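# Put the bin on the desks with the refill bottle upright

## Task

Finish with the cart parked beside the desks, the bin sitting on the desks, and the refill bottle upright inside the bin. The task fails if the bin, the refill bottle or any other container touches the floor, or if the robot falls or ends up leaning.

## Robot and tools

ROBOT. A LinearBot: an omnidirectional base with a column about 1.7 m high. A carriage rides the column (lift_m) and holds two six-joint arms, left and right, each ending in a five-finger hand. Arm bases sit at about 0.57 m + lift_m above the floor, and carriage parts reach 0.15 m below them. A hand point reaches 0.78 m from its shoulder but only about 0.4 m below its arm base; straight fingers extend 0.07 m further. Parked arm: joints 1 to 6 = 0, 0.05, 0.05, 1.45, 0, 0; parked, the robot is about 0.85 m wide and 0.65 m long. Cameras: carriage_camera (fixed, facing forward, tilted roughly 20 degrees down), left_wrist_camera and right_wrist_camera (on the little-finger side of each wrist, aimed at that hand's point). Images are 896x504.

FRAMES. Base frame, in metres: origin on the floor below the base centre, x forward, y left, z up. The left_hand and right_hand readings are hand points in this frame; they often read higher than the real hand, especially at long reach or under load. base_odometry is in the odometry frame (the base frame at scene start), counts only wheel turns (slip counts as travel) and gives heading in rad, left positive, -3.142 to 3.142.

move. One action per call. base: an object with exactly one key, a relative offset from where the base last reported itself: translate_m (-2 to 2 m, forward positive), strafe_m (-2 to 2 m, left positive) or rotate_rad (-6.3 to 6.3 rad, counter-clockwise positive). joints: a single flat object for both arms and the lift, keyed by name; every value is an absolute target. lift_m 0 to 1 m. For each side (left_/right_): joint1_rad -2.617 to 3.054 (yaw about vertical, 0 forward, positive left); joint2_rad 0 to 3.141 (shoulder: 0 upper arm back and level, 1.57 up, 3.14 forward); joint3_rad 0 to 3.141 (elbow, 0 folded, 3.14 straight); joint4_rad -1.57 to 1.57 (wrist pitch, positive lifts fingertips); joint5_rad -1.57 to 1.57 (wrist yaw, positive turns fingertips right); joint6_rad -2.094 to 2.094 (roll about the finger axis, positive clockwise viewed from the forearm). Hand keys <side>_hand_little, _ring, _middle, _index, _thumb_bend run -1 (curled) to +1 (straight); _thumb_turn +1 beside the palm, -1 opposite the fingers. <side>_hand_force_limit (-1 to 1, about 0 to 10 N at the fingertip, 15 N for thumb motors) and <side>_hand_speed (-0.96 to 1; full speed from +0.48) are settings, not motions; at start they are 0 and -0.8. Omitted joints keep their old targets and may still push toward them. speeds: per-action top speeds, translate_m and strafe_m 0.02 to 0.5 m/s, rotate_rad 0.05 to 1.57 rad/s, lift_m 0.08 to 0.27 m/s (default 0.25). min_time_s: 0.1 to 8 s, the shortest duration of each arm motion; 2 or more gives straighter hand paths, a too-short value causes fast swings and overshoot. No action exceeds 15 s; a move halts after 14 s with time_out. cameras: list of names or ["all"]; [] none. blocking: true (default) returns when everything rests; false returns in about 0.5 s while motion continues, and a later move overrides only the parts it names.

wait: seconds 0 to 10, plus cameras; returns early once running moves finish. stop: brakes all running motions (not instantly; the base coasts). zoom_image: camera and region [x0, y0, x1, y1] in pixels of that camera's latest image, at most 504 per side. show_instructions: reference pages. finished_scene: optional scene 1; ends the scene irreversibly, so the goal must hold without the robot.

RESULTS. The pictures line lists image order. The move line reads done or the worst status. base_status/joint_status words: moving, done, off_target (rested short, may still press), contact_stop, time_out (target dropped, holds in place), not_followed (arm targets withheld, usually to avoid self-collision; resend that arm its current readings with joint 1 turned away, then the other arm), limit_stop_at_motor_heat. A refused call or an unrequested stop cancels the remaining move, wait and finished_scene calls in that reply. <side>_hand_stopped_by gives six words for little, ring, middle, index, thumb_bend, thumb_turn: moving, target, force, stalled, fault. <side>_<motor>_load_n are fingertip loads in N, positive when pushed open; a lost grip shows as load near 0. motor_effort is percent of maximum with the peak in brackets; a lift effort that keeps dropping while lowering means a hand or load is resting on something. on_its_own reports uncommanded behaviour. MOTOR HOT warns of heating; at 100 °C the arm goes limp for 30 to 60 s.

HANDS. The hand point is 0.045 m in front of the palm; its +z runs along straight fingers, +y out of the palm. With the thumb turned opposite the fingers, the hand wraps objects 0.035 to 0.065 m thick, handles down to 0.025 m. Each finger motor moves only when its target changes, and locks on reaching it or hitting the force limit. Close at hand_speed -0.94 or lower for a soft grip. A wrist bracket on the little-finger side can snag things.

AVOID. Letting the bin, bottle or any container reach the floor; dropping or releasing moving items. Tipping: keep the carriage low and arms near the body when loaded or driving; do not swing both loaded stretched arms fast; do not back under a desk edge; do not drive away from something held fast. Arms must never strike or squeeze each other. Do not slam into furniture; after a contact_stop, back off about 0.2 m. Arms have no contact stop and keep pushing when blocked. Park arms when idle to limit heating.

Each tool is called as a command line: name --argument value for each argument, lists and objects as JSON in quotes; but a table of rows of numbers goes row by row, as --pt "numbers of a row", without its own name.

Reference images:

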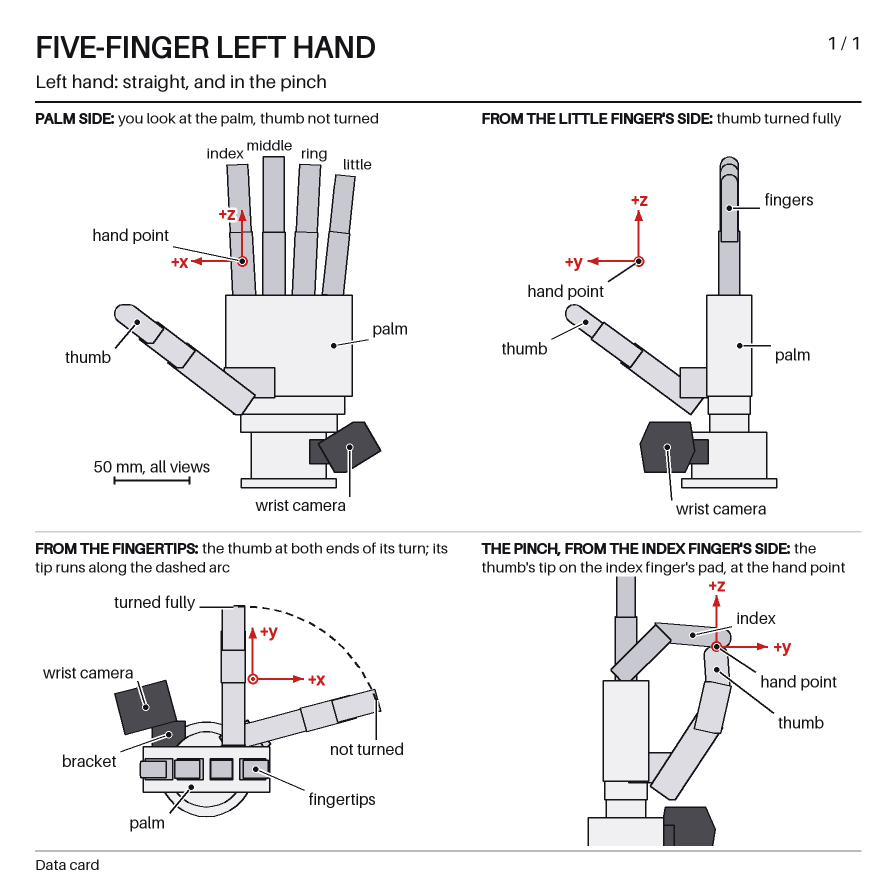

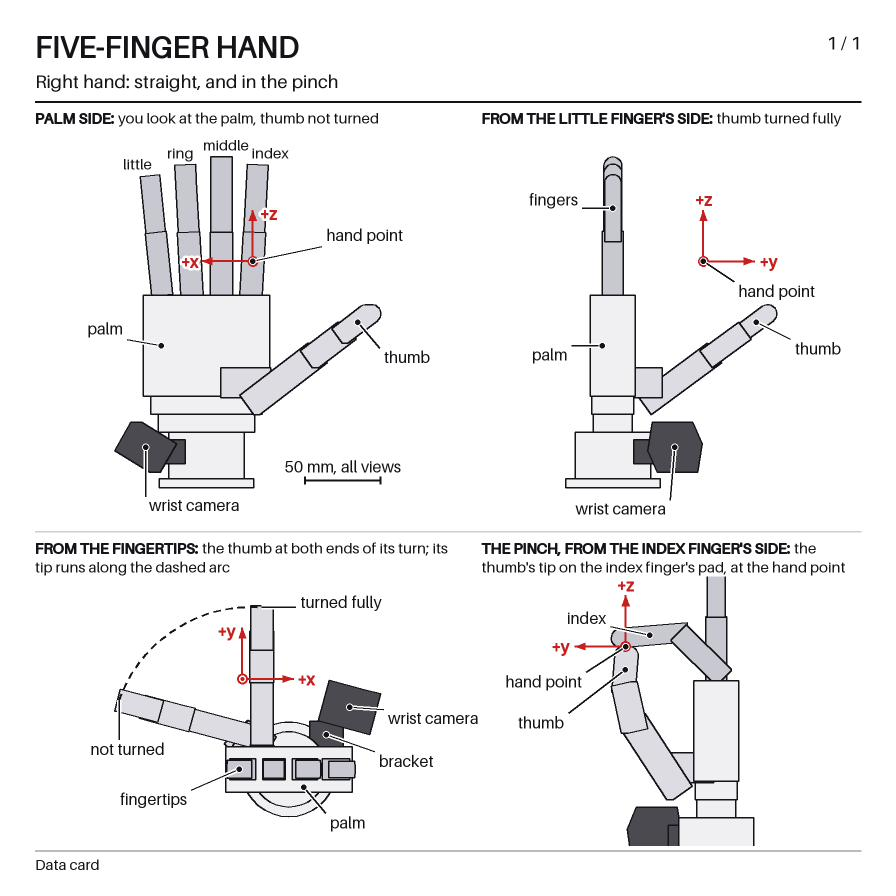

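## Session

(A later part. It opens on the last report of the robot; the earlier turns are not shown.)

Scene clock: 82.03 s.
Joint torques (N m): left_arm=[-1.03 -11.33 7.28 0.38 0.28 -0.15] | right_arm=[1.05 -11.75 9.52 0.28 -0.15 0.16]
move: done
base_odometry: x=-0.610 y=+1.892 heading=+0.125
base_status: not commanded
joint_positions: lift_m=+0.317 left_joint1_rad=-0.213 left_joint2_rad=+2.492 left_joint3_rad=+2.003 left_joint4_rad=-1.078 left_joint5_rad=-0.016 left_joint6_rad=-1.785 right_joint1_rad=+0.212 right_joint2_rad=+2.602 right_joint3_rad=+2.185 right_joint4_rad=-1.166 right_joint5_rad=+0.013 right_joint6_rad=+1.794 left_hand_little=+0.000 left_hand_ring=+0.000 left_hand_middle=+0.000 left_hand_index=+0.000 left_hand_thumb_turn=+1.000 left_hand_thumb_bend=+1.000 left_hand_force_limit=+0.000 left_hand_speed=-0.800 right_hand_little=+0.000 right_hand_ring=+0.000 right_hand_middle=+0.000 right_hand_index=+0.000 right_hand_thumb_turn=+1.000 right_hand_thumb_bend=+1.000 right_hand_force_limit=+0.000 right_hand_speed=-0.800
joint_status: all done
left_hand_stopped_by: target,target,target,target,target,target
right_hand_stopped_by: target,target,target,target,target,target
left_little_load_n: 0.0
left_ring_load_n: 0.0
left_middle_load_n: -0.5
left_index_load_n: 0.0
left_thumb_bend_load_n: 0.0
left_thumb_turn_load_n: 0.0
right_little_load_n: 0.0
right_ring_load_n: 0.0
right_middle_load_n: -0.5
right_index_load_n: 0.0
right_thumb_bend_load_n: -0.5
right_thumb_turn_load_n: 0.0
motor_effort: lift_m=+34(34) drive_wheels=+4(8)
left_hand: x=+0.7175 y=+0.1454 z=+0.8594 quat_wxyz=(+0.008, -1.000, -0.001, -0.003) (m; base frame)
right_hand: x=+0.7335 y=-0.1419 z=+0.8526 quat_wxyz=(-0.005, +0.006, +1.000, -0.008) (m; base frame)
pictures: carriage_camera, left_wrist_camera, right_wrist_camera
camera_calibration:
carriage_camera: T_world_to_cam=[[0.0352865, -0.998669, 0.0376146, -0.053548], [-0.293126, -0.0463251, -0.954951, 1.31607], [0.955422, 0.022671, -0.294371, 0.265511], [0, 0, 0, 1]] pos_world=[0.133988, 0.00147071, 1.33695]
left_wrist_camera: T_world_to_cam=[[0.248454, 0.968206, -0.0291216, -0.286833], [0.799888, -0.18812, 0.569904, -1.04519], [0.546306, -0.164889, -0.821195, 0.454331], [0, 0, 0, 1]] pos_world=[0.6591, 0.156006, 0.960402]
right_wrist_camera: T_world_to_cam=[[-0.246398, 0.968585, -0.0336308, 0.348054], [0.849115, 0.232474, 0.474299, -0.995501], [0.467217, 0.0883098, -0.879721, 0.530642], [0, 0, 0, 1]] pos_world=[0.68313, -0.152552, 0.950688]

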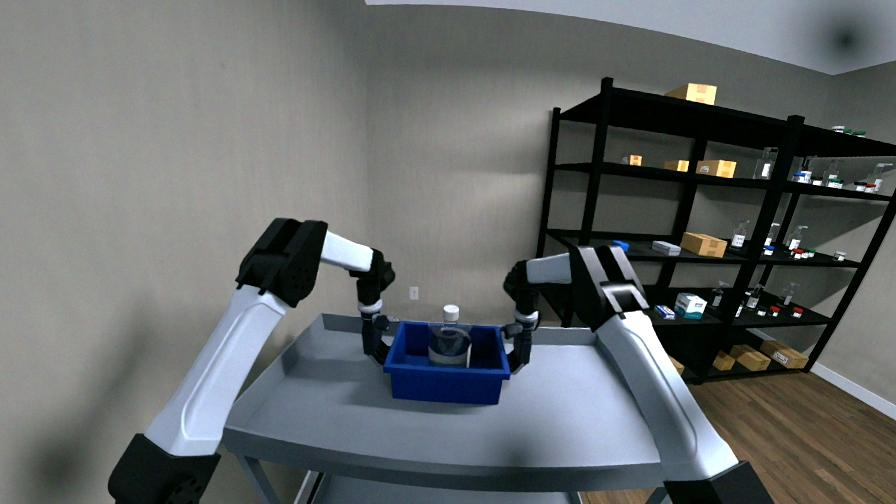

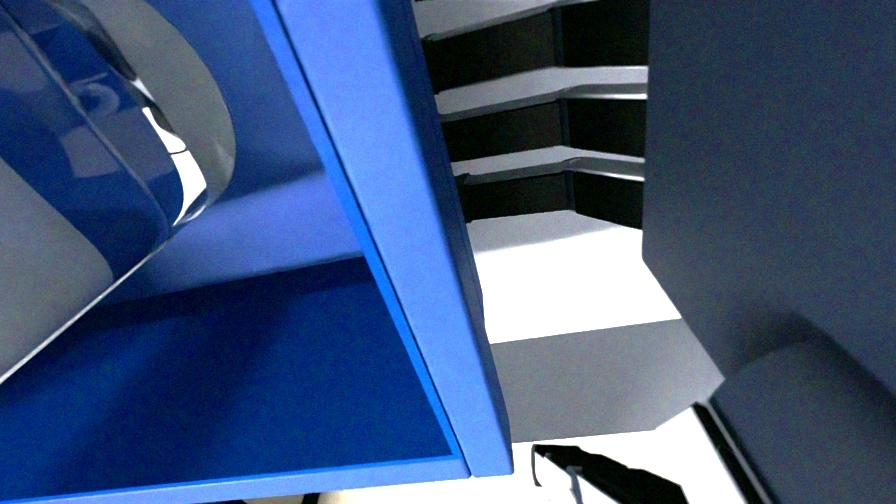

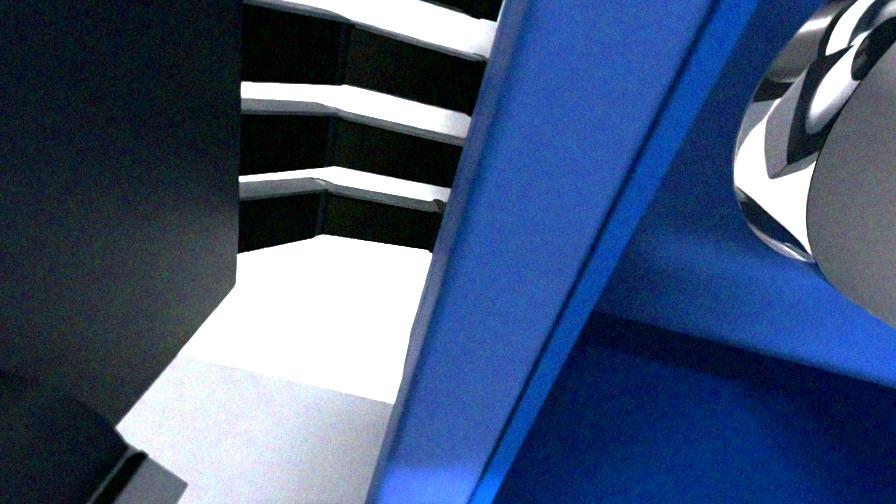

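move --joints '{"lift_m": 0.357}' --speeds '{"lift_m": 0.08}' --cameras '["all"]'

Scene clock: 83.13 s.
Joint torques (N m): left_arm=[-0.46 -13.89 7.19 0.31 0.41 -0.09] | right_arm=[0.73 -12.56 8.79 0.24 -0.23 0.14]
move: done
base_odometry: x=-0.610 y=+1.892 heading=+0.125
base_status: not commanded
joint_positions: lift_m=+0.357 left_joint1_rad=-0.220 left_joint2_rad=+2.525 left_joint3_rad=+2.003 left_joint4_rad=-1.076 left_joint5_rad=-0.031 left_joint6_rad=-1.792 right_joint1_rad=+0.217 right_joint2_rad=+2.611 right_joint3_rad=+2.189 right_joint4_rad=-1.172 right_joint5_rad=+0.016 right_joint6_rad=+1.795 left_hand_little=+0.000 left_hand_ring=+0.000 left_hand_middle=+0.000 left_hand_index=+0.000 left_hand_thumb_turn=+1.000 left_hand_thumb_bend=+1.000 left_hand_force_limit=+0.000 left_hand_speed=-0.800 right_hand_little=+0.000 right_hand_ring=+0.000 right_hand_middle=+0.000 right_hand_index=+0.000 right_hand_thumb_turn=+1.000 right_hand_thumb_bend=+1.000 right_hand_force_limit=+0.000 right_hand_speed=-0.800
joint_status: all done
left_hand_stopped_by: target,target,target,target,target,target
right_hand_stopped_by: target,target,target,target,target,target
left_little_load_n: 0.0
left_ring_load_n: 3.5
left_middle_load_n: 1.0
left_index_load_n: 1.0
left_thumb_bend_load_n: 0.0
left_thumb_turn_load_n: 0.0
right_little_load_n: 0.0
right_ring_load_n: 0.0
right_middle_load_n: 0.0
right_index_load_n: 0.0
right_thumb_bend_load_n: 0.0
right_thumb_turn_load_n: 0.0
motor_effort: lift_m=+34(38) drive_wheels=+3(8)
left_hand: x=+0.7122 y=+0.1459 z=+0.8827 quat_wxyz=(+0.018, -1.000, +0.000, +0.010) (m; base frame)
right_hand: x=+0.7310 y=-0.1407 z=+0.8888 quat_wxyz=(-0.010, +0.004, +1.000, -0.010) (m; base frame)
pictures: carriage_camera, left_wrist_camera, right_wrist_camera
camera_calibration:
carriage_camera: T_world_to_cam=[[0.0352865, -0.998669, 0.0376146, -0.0550526], [-0.293126, -0.0463251, -0.954951, 1.35426], [0.955422, 0.022671, -0.294371, 0.277286], [0, 0, 0, 1]] pos_world=[0.133988, 0.00147071, 1.37695]
left_wrist_camera: T_world_to_cam=[[0.248394, 0.968534, -0.0155524, -0.297378], [0.814341, -0.200101, 0.544802, -1.04053], [0.524547, -0.147991, -0.838421, 0.504608], [0, 0, 0, 1]] pos_world=[0.656525, 0.154486, 0.985334]
right_wrist_camera: T_world_to_cam=[[-0.250058, 0.967535, -0.036697, 0.352728], [0.853026, 0.238078, 0.464397, -1.00407], [0.458057, 0.0848229, -0.884866, 0.574349], [0, 0, 0, 1]] pos_world=[0.681617, -0.150948, 0.987454]

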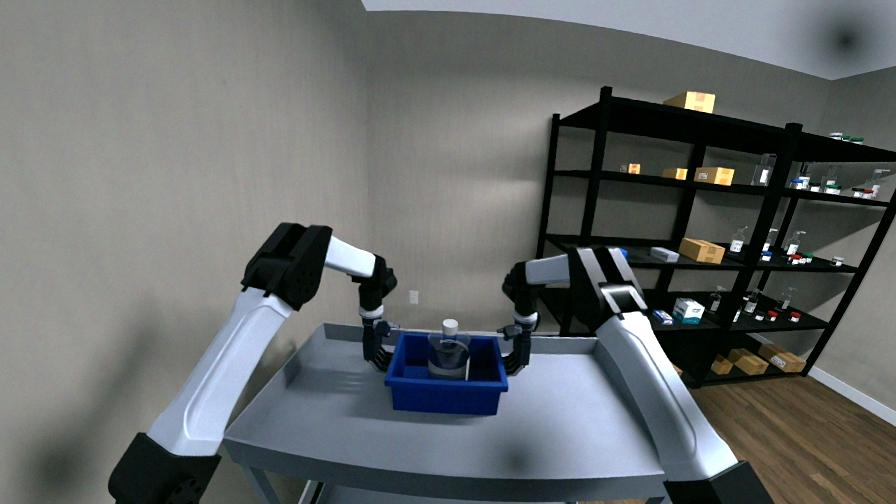

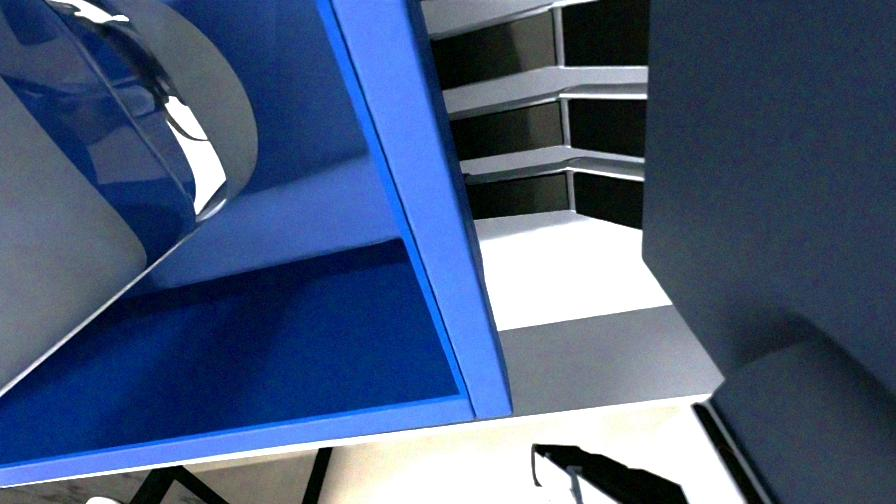

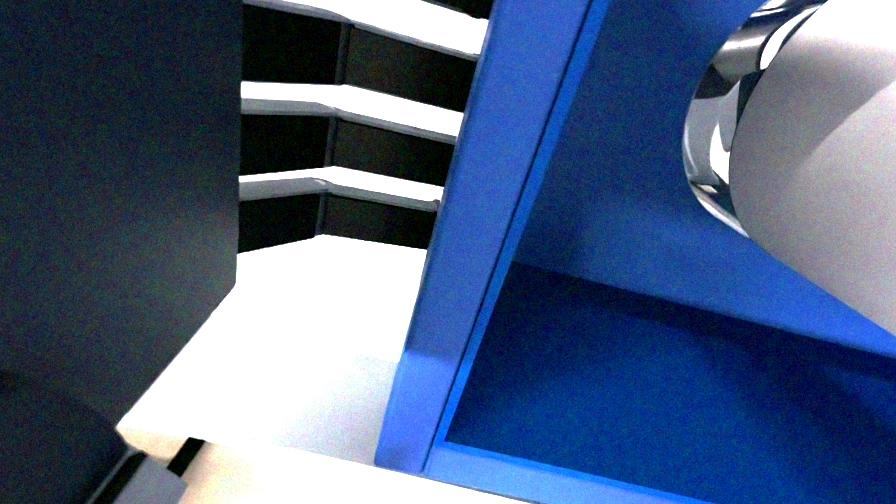

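move --joints '{"lift_m": 0.387}' --speeds '{"lift_m": 0.08}' --cameras '["all"]'

Scene clock: 84.03 s.
Joint torques (N m): left_arm=[-0.27 -15.39 7.16 0.24 0.53 -0.08] | right_arm=[0.39 -15.95 9.05 0.04 -0.37 0.15]
move: done
base_odometry: x=-0.610 y=+1.892 heading=+0.125
base_status: not commanded
joint_positions: lift_m=+0.387 left_joint1_rad=-0.223 left_joint2_rad=+2.542 left_joint3_rad=+2.003 left_joint4_rad=-1.074 left_joint5_rad=-0.043 left_joint6_rad=-1.792 right_joint1_rad=+0.222 right_joint2_rad=+2.646 right_joint3_rad=+2.189 right_joint4_rad=-1.155 right_joint5_rad=+0.033 right_joint6_rad=+1.796 left_hand_little=+0.000 left_hand_ring=+0.001 left_hand_middle=+0.000 left_hand_index=+0.000 left_hand_thumb_turn=+1.000 left_hand_thumb_bend=+1.000 left_hand_force_limit=+0.000 left_hand_speed=-0.800 right_hand_little=+0.000 right_hand_ring=+0.001 right_hand_middle=+0.000 right_hand_index=+0.000 right_hand_thumb_turn=+1.000 right_hand_thumb_bend=+1.000 right_hand_force_limit=+0.000 right_hand_speed=-0.800
joint_status: all done
left_hand_stopped_by: target,target,target,target,target,target
right_hand_stopped_by: target,target,target,target,target,target
left_little_load_n: 1.0
left_ring_load_n: 7.5
left_middle_load_n: 0.0
left_index_load_n: 0.0
left_thumb_bend_load_n: 0.0
left_thumb_turn_load_n: 0.0
right_little_load_n: 0.5
right_ring_load_n: 7.5
right_middle_load_n: 0.0
right_index_load_n: 0.0
right_thumb_bend_load_n: 0.0
right_thumb_turn_load_n: 0.0
motor_effort: lift_m=+35(39) drive_wheels=+2(8)
left_hand: x=+0.7095 y=+0.1475 z=+0.9037 quat_wxyz=(+0.026, -1.000, +0.001, +0.016) (m; base frame)
right_hand: x=+0.7288 y=-0.1416 z=+0.9007 quat_wxyz=(-0.016, +0.001, +1.000, -0.021) (m; base frame)
pictures: carriage_camera, left_wrist_camera, right_wrist_camera
camera_calibration:
carriage_camera: T_world_to_cam=[[0.0352865, -0.998669, 0.0376146, -0.0561773], [-0.293126, -0.0463251, -0.954951, 1.38282], [0.955422, 0.022671, -0.294371, 0.286088], [0, 0, 0, 1]] pos_world=[0.133988, 0.00147071, 1.40685]
left_wrist_camera: T_world_to_cam=[[0.25092, 0.967999, -0.00419286, -0.309892], [0.820617, -0.210415, 0.531332, -1.04019], [0.513446, -0.136763, -0.847154, 0.537979], [0, 0, 0, 1]] pos_world=[0.655131, 0.15468, 1.00714]
right_wrist_camera: T_world_to_cam=[[-0.255684, 0.965337, -0.0524474, 0.371507], [0.85808, 0.251597, 0.447657, -0.994241], [0.445336, 0.0694548, -0.892666, 0.600058], [0, 0, 0, 1]] pos_world=[0.6809, -0.150158, 1.00022]

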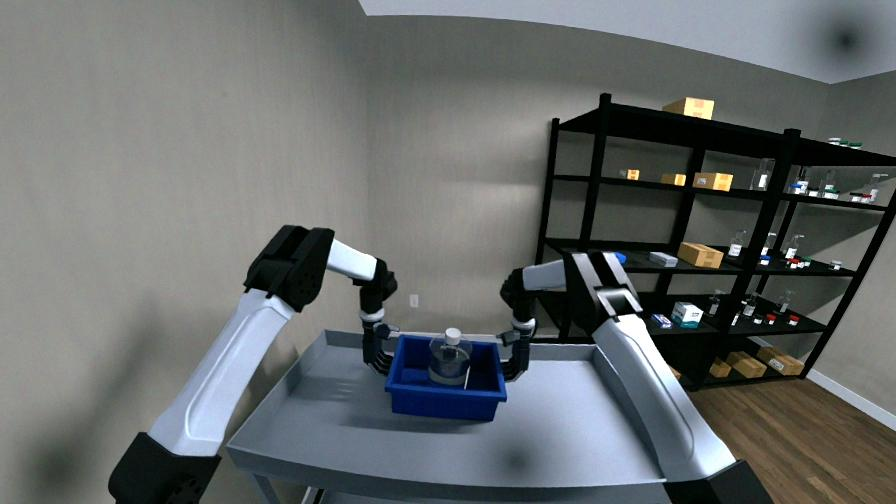

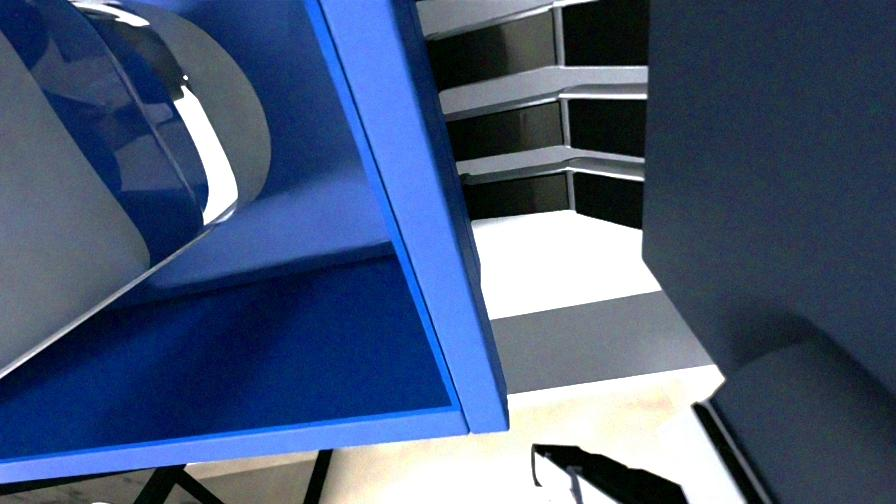

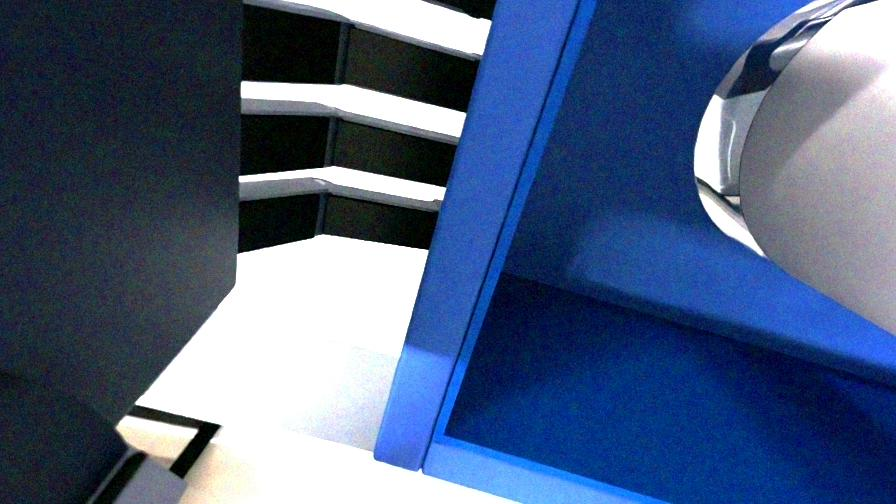

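move --joints '{"lift_m": 0.427}' --speeds '{"lift_m": 0.08}' --cameras '["all"]'

Scene clock: 85.47 s.
Joint torques (N m): left_arm=[-0.72 -15.66 7.12 0.35 1.08 -0.07] | right_arm=[0.34 -16.27 8.87 0.24 -0.36 0.13]
move: done
base_odometry: x=-0.610 y=+1.892 heading=+0.125
base_status: not commanded
joint_positions: lift_m=+0.427 left_joint1_rad=-0.217 left_joint2_rad=+2.546 left_joint3_rad=+2.003 left_joint4_rad=-1.090 left_joint5_rad=-0.103 left_joint6_rad=-1.794 right_joint1_rad=+0.222 right_joint2_rad=+2.648 right_joint3_rad=+2.189 right_joint4_rad=-1.174 right_joint5_rad=+0.031 right_joint6_rad=+1.799 left_hand_little=+0.000 left_hand_ring=+0.000 left_hand_middle=+0.001 left_hand_index=+0.000 left_hand_thumb_turn=+1.000 left_hand_thumb_bend=+1.000 left_hand_force_limit=+0.000 left_hand_speed=-0.800 right_hand_little=+0.000 right_hand_ring=+0.000 right_hand_middle=+0.000 right_hand_index=+0.000 right_hand_thumb_turn=+1.000 right_hand_thumb_bend=+1.000 right_hand_force_limit=+0.000 right_hand_speed=-0.800
joint_status: all done
left_hand_stopped_by: target,target,target,target,target,target
right_hand_stopped_by: target,target,target,target,target,target
left_little_load_n: 0.0
left_ring_load_n: 0.0
left_middle_load_n: 10.5
left_index_load_n: 0.5
left_thumb_bend_load_n: 0.0
left_thumb_turn_load_n: 0.0
right_little_load_n: 0.0
right_ring_load_n: 0.0
right_middle_load_n: 0.0
right_index_load_n: 0.0
right_thumb_bend_load_n: 0.0
right_thumb_turn_load_n: 0.0
motor_effort: lift_m=+33(42) drive_wheels=+4(9)
left_hand: x=+0.7078 y=+0.1632 z=+0.9391 quat_wxyz=(+0.057, -0.998, -0.001, +0.019) (m; base frame)
right_hand: x=+0.7233 y=-0.1426 z=+0.9391 quat_wxyz=(-0.027, +0.003, +0.999, -0.022) (m; base frame)
pictures: carriage_camera, left_wrist_camera, right_wrist_camera
camera_calibration:
carriage_camera: T_world_to_cam=[[0.0352865, -0.998669, 0.0376146, -0.0576894], [-0.293126, -0.0463251, -0.954951, 1.42121], [0.955422, 0.022671, -0.294371, 0.297921], [0, 0, 0, 1]] pos_world=[0.133988, 0.00147071, 1.44705]
left_wrist_camera: T_world_to_cam=[[0.247184, 0.967385, 0.0553679, -0.377597], [0.82486, -0.240061, 0.511836, -1.03414], [0.508434, -0.080847, -0.857297, 0.574921], [0, 0, 0, 1]] pos_world=[0.654048, 0.163506, 1.04309]
right_wrist_camera: T_world_to_cam=[[-0.253734, 0.965986, -0.0499005, 0.369349], [0.8683, 0.2502, 0.428315, -0.995925], [0.426232, 0.0653495, -0.90225, 0.659062], [0, 0, 0, 1]] pos_world=[0.677565, -0.150674, 1.03964]

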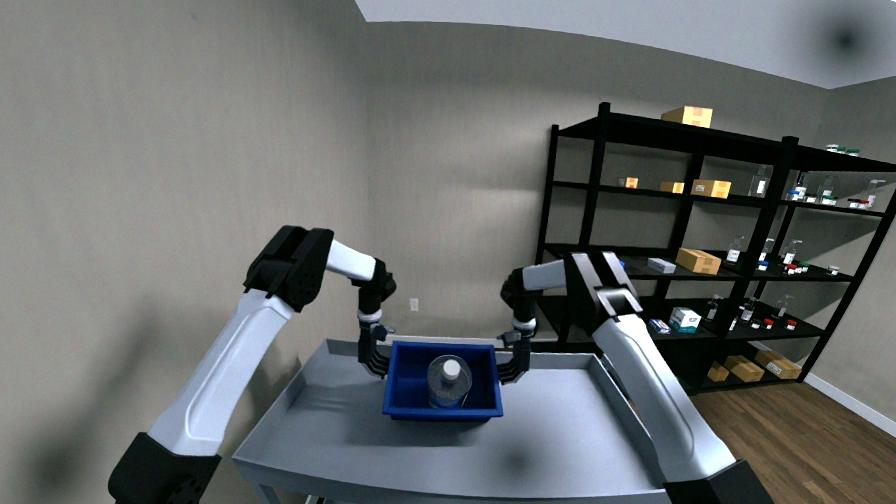

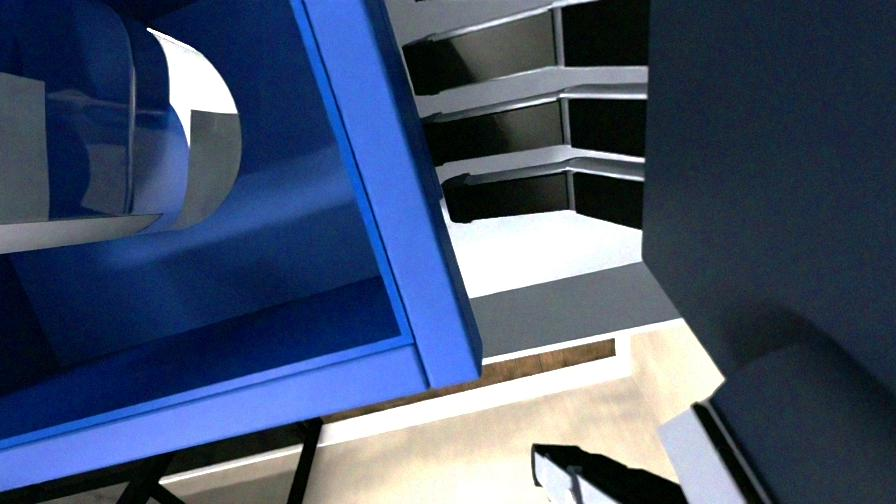

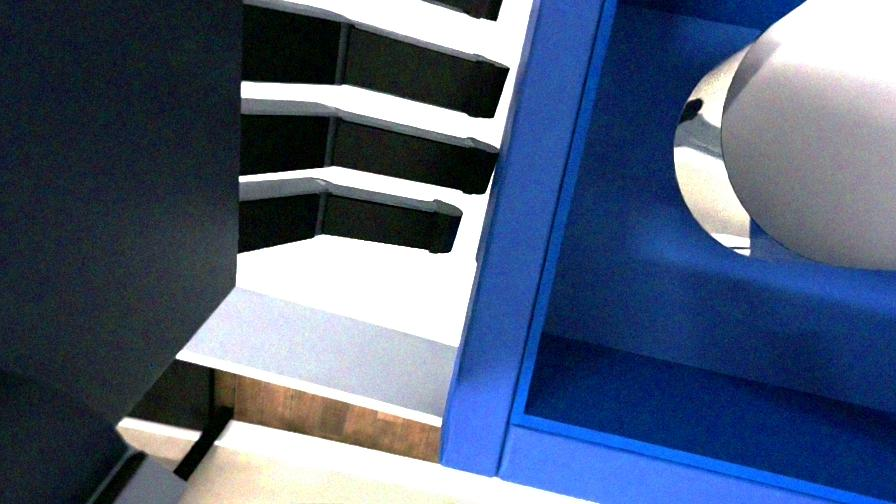

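move --joints '{"lift_m": 0.347}' --speeds '{"lift_m": 0.08}' --cameras '["all"]'

Scene clock: 87.23 s.
Joint torques (N m): left_arm=[-1.28 -14.6 6.24 0.4 1.04 0.06] | right_arm=[0.02 -15.9 8.54 0.25 -0.18 0.11]
move: done
base_odometry: x=-0.610 y=+1.892 heading=+0.125
base_status: not commanded
joint_positions: lift_m=+0.347 left_joint1_rad=-0.211 left_joint2_rad=+2.532 left_joint3_rad=+2.015 left_joint4_rad=-1.090 left_joint5_rad=-0.098 left_joint6_rad=-1.805 right_joint1_rad=+0.225 right_joint2_rad=+2.646 right_joint3_rad=+2.192 right_joint4_rad=-1.171 right_joint5_rad=+0.013 right_joint6_rad=+1.800 left_hand_little=+0.000 left_hand_ring=+0.000 left_hand_middle=+0.000 left_hand_index=+0.000 left_hand_thumb_turn=+1.000 left_hand_thumb_bend=+1.000 left_hand_force_limit=+0.000 left_hand_speed=-0.800 right_hand_little=+0.000 right_hand_ring=+0.000 right_hand_middle=+0.000 right_hand_index=+0.000 right_hand_thumb_turn=+1.000 right_hand_thumb_bend=+1.000 right_hand_force_limit=+0.000 right_hand_speed=-0.800
joint_status: all done
left_hand_stopped_by: target,target,target,target,target,target
right_hand_stopped_by: target,target,target,target,target,target
left_little_load_n: 0.0
left_ring_load_n: 0.0
left_middle_load_n: 2.5
left_index_load_n: 0.0
left_thumb_bend_load_n: 0.0
left_thumb_turn_load_n: 0.0
right_little_load_n: 0.0
right_ring_load_n: 0.5
right_middle_load_n: 0.0
right_index_load_n: 0.0
right_thumb_bend_load_n: 0.0
right_thumb_turn_load_n: -0.5
motor_effort: lift_m=+34(35) drive_wheels=-11(11)
left_hand: x=+0.7161 y=+0.1642 z=+0.8693 quat_wxyz=(+0.052, -0.999, -0.011, +0.007) (m; base frame)
right_hand: x=+0.7244 y=-0.1375 z=+0.8617 quat_wxyz=(-0.025, +0.002, +1.000, -0.012) (m; base frame)
pictures: carriage_camera, left_wrist_camera, right_wrist_camera
camera_calibration:
carriage_camera: T_world_to_cam=[[0.0352865, -0.998669, 0.0376146, -0.0546765], [-0.293126, -0.0463251, -0.954951, 1.34471], [0.955422, 0.022671, -0.294371, 0.274342], [0, 0, 0, 1]] pos_world=[0.133988, 0.00147071, 1.36695]
left_wrist_camera: T_world_to_cam=[[0.228191, 0.972264, 0.0512963, -0.360479], [0.815544, -0.219655, 0.535387, -1.02219], [0.531805, -0.0803358, -0.843048, 0.481803], [0, 0, 0, 1]] pos_world=[0.659673, 0.164658, 0.971941]
right_wrist_camera: T_world_to_cam=[[-0.254402, 0.966556, -0.0323997, 0.346324], [0.866423, 0.242674, 0.436373, -0.971587], [0.429641, 0.0829424, -0.899182, 0.585697], [0, 0, 0, 1]] pos_world=[0.678272, -0.147541, 0.961843]

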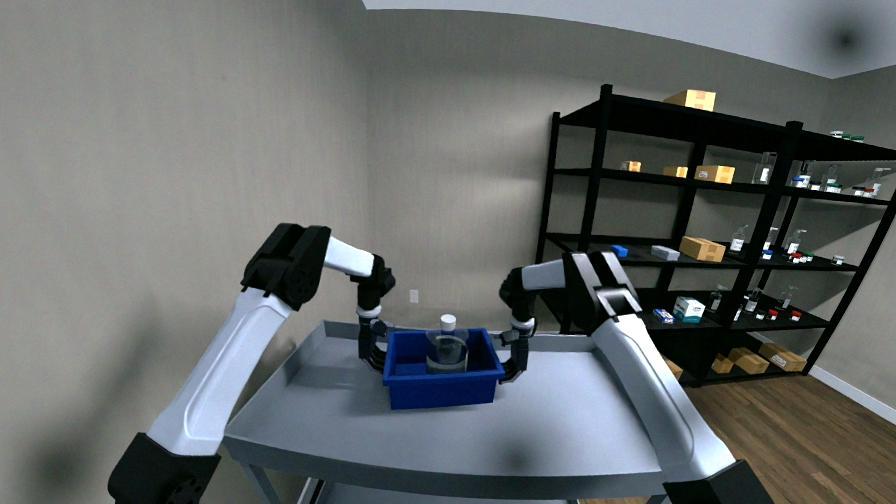

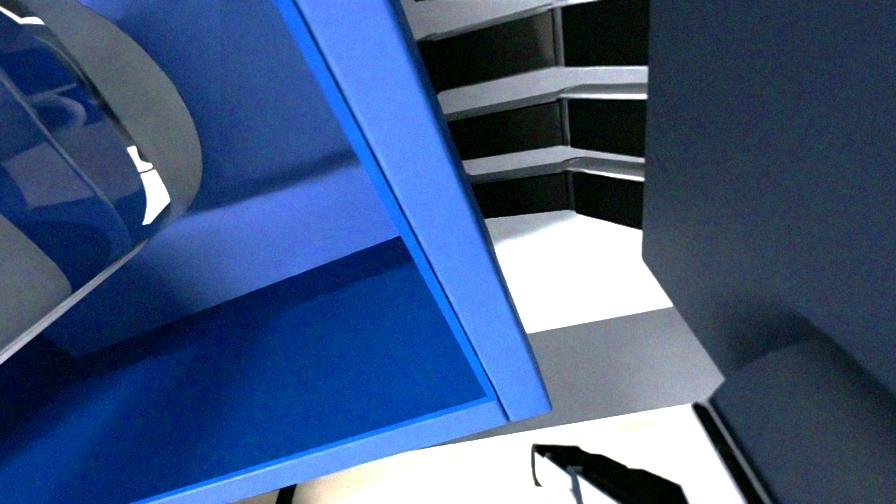

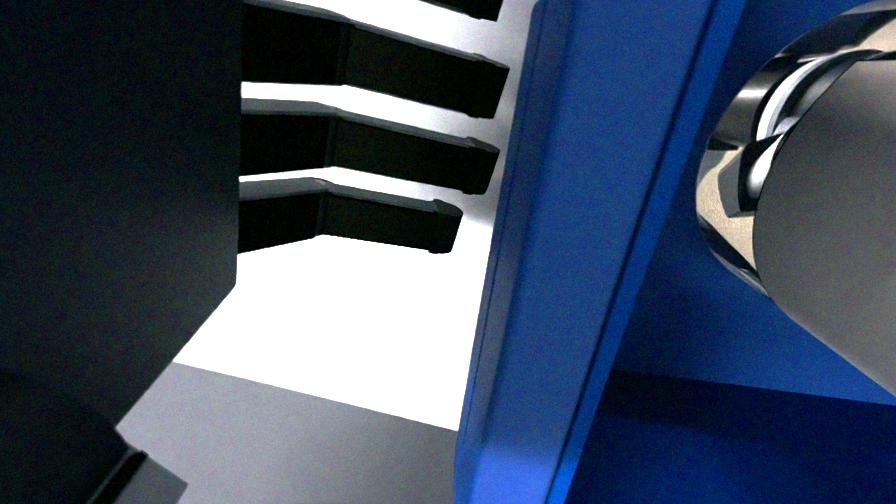

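move --joints '{"lift_m": 0.325, "left_joint1_rad": -0.11, "left_joint6_rad": -1.681, "right_joint1_rad": 0.11, "right_joint6_rad": 1.681, "left_joint5_rad": 0.0, "right_joint5_rad": 0.0}' --speeds '{"lift_m": 0.15}' --min_time_s 1.5

move --joints '{"lift_m": 0.50, "left_hand_thumb_turn": -1, "right_hand_thumb_turn": -1, "left_hand_little": 0.3, "left_hand_ring": 0.3, "left_hand_middle": 0.3, "left_hand_index": 0.3, "right_hand_little": 0.3, "right_hand_ring": 0.3, "right_hand_middle": 0.3, "right_hand_index": 0.3}' --cameras '["all"]'

Scene clock: 93.33 s.
Joint torques (N m): left_arm=[0.83 -13.49 6.16 0.45 0.24 0.2] | right_arm=[-0.8 -15.45 8.35 0.25 -0.15 -0.04]
move: done
base_odometry: x=-0.610 y=+1.892 heading=+0.125
base_status: not commanded
joint_positions: lift_m=+0.325 left_joint1_rad=-0.116 left_joint2_rad=+2.519 left_joint3_rad=+2.017 left_joint4_rad=-1.093 left_joint5_rad=-0.013 left_joint6_rad=-1.697 right_joint1_rad=+0.116 right_joint2_rad=+2.643 right_joint3_rad=+2.194 right_joint4_rad=-1.171 right_joint5_rad=+0.011 right_joint6_rad=+1.691 left_hand_little=+0.000 left_hand_ring=+0.000 left_hand_middle=+0.000 left_hand_index=+0.000 left_hand_thumb_turn=+1.000 left_hand_thumb_bend=+1.000 left_hand_force_limit=+0.000 left_hand_speed=-0.800 right_hand_little=+0.000 right_hand_ring=+0.000 right_hand_middle=+0.000 right_hand_index=+0.000 right_hand_thumb_turn=+1.000 right_hand_thumb_bend=+1.000 right_hand_force_limit=+0.000 right_hand_speed=-0.800
joint_status: all done
left_hand_stopped_by: target,target,target,target,target,target
right_hand_stopped_by: target,target,target,target,target,target
left_little_load_n: 0.0
left_ring_load_n: 0.0
left_middle_load_n: 0.5
left_index_load_n: 0.0
left_thumb_bend_load_n: 0.0
left_thumb_turn_load_n: 0.0
right_little_load_n: 0.0
right_ring_load_n: 0.0
right_middle_load_n: 0.0
right_index_load_n: 0.0
right_thumb_bend_load_n: 0.0
right_thumb_turn_load_n: 0.0
motor_effort: lift_m=+34(35) drive_wheels=+3(12)
left_hand: x=+0.7213 y=+0.1909 z=+0.8580 quat_wxyz=(+0.008, -1.000, -0.005, +0.011) (m; base frame)
right_hand: x=+0.7344 y=-0.1889 z=+0.8426 quat_wxyz=(-0.024, +0.002, +1.000, -0.008) (m; base frame)
pictures: none

Scene clock: 98.97 s.
Joint torques (N m): left_arm=[0.84 -13.44 6.12 0.42 0.23 0.18] | right_arm=[-0.91 -15.13 8.25 0.25 -0.16 -0.02]
move: done
base_odometry: x=-0.610 y=+1.892 heading=+0.125
base_status: not commanded
joint_positions: lift_m=+0.500 left_joint1_rad=-0.116 left_joint2_rad=+2.518 left_joint3_rad=+2.017 left_joint4_rad=-1.091 left_joint5_rad=-0.011 left_joint6_rad=-1.696 right_joint1_rad=+0.116 right_joint2_rad=+2.639 right_joint3_rad=+2.196 right_joint4_rad=-1.171 right_joint5_rad=+0.011 right_joint6_rad=+1.689 left_hand_little=+0.300 left_hand_ring=+0.300 left_hand_middle=+0.300 left_hand_index=+0.300 left_hand_thumb_turn=-1.000 left_hand_thumb_bend=+1.000 left_hand_force_limit=+0.000 left_hand_speed=-0.800 right_hand_little=+0.300 right_hand_ring=+0.300 right_hand_middle=+0.300 right_hand_index=+0.300 right_hand_thumb_turn=-1.000 right_hand_thumb_bend=+1.000 right_hand_force_limit=+0.000 right_hand_speed=-0.800
joint_status: all done
left_hand_stopped_by: target,target,target,target,target,target
right_hand_stopped_by: target,target,target,target,target,target
left_little_load_n: 0.5
left_ring_load_n: 0.5
left_middle_load_n: 0.0
left_index_load_n: 0.0
left_thumb_bend_load_n: 0.0
left_thumb_turn_load_n: 0.0
right_little_load_n: 0.5
right_ring_load_n: 0.0
right_middle_load_n: 0.0
right_index_load_n: 0.0
right_thumb_bend_load_n: 0.0
right_thumb_turn_load_n: 0.0
motor_effort: lift_m=+32(39) drive_wheels=+6(9)
left_hand: x=+0.7218 y=+0.1902 z=+1.0335 quat_wxyz=(+0.007, -1.000, -0.004, +0.010) (m; base frame)
right_hand: x=+0.7357 y=-0.1886 z=+1.0201 quat_wxyz=(-0.021, +0.001, +1.000, -0.008) (m; base frame)
pictures: carriage_camera, left_wrist_camera, right_wrist_camera
camera_calibration:
carriage_camera: T_world_to_cam=[[0.0352865, -0.998669, 0.0376146, -0.0604353], [-0.293126, -0.0463251, -0.954951, 1.49092], [0.955422, 0.022671, -0.294371, 0.31941], [0, 0, 0, 1]] pos_world=[0.133988, 0.00147071, 1.52005]
left_wrist_camera: T_world_to_cam=[[0.240103, 0.970015, -0.0376891, -0.311747], [0.816065, -0.180666, 0.548997, -1.13086], [0.525727, -0.162573, -0.834974, 0.631043], [0, 0, 0, 1]] pos_world=[0.665947, 0.200684, 1.13599]
right_wrist_camera: T_world_to_cam=[[-0.256162, 0.966287, -0.0258913, 0.3983], [0.862089, 0.240491, 0.446058, -1.04523], [0.437246, 0.0919423, -0.89463, 0.719096], [0, 0, 0, 1]] pos_world=[0.688686, -0.19962, 1.11987]

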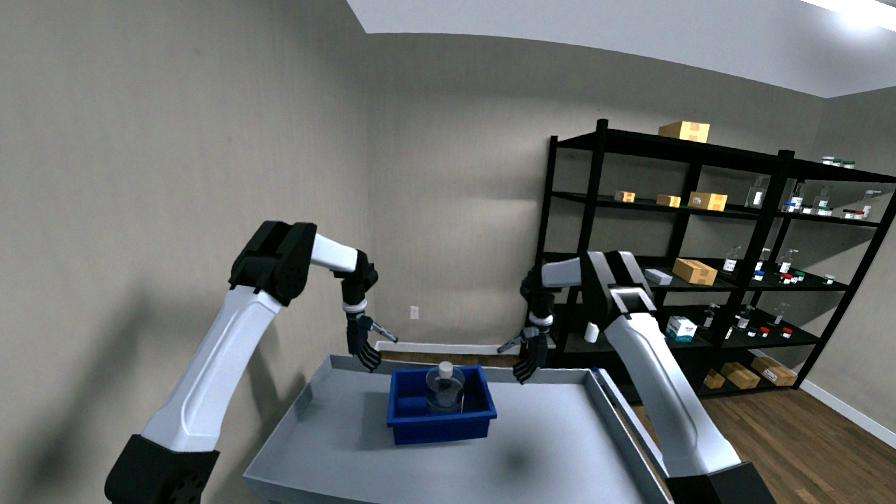

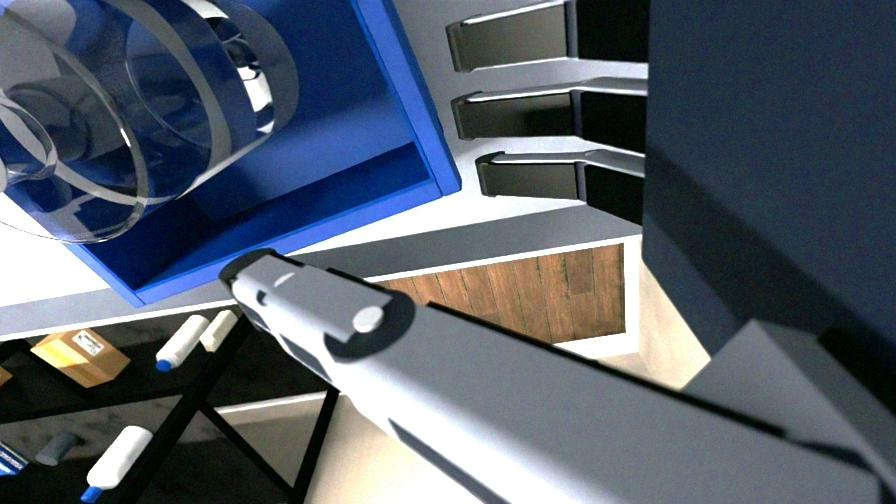

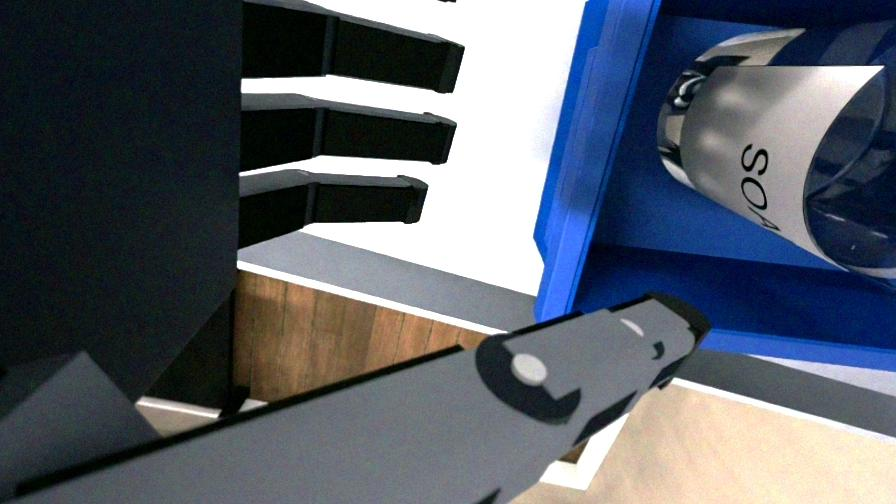

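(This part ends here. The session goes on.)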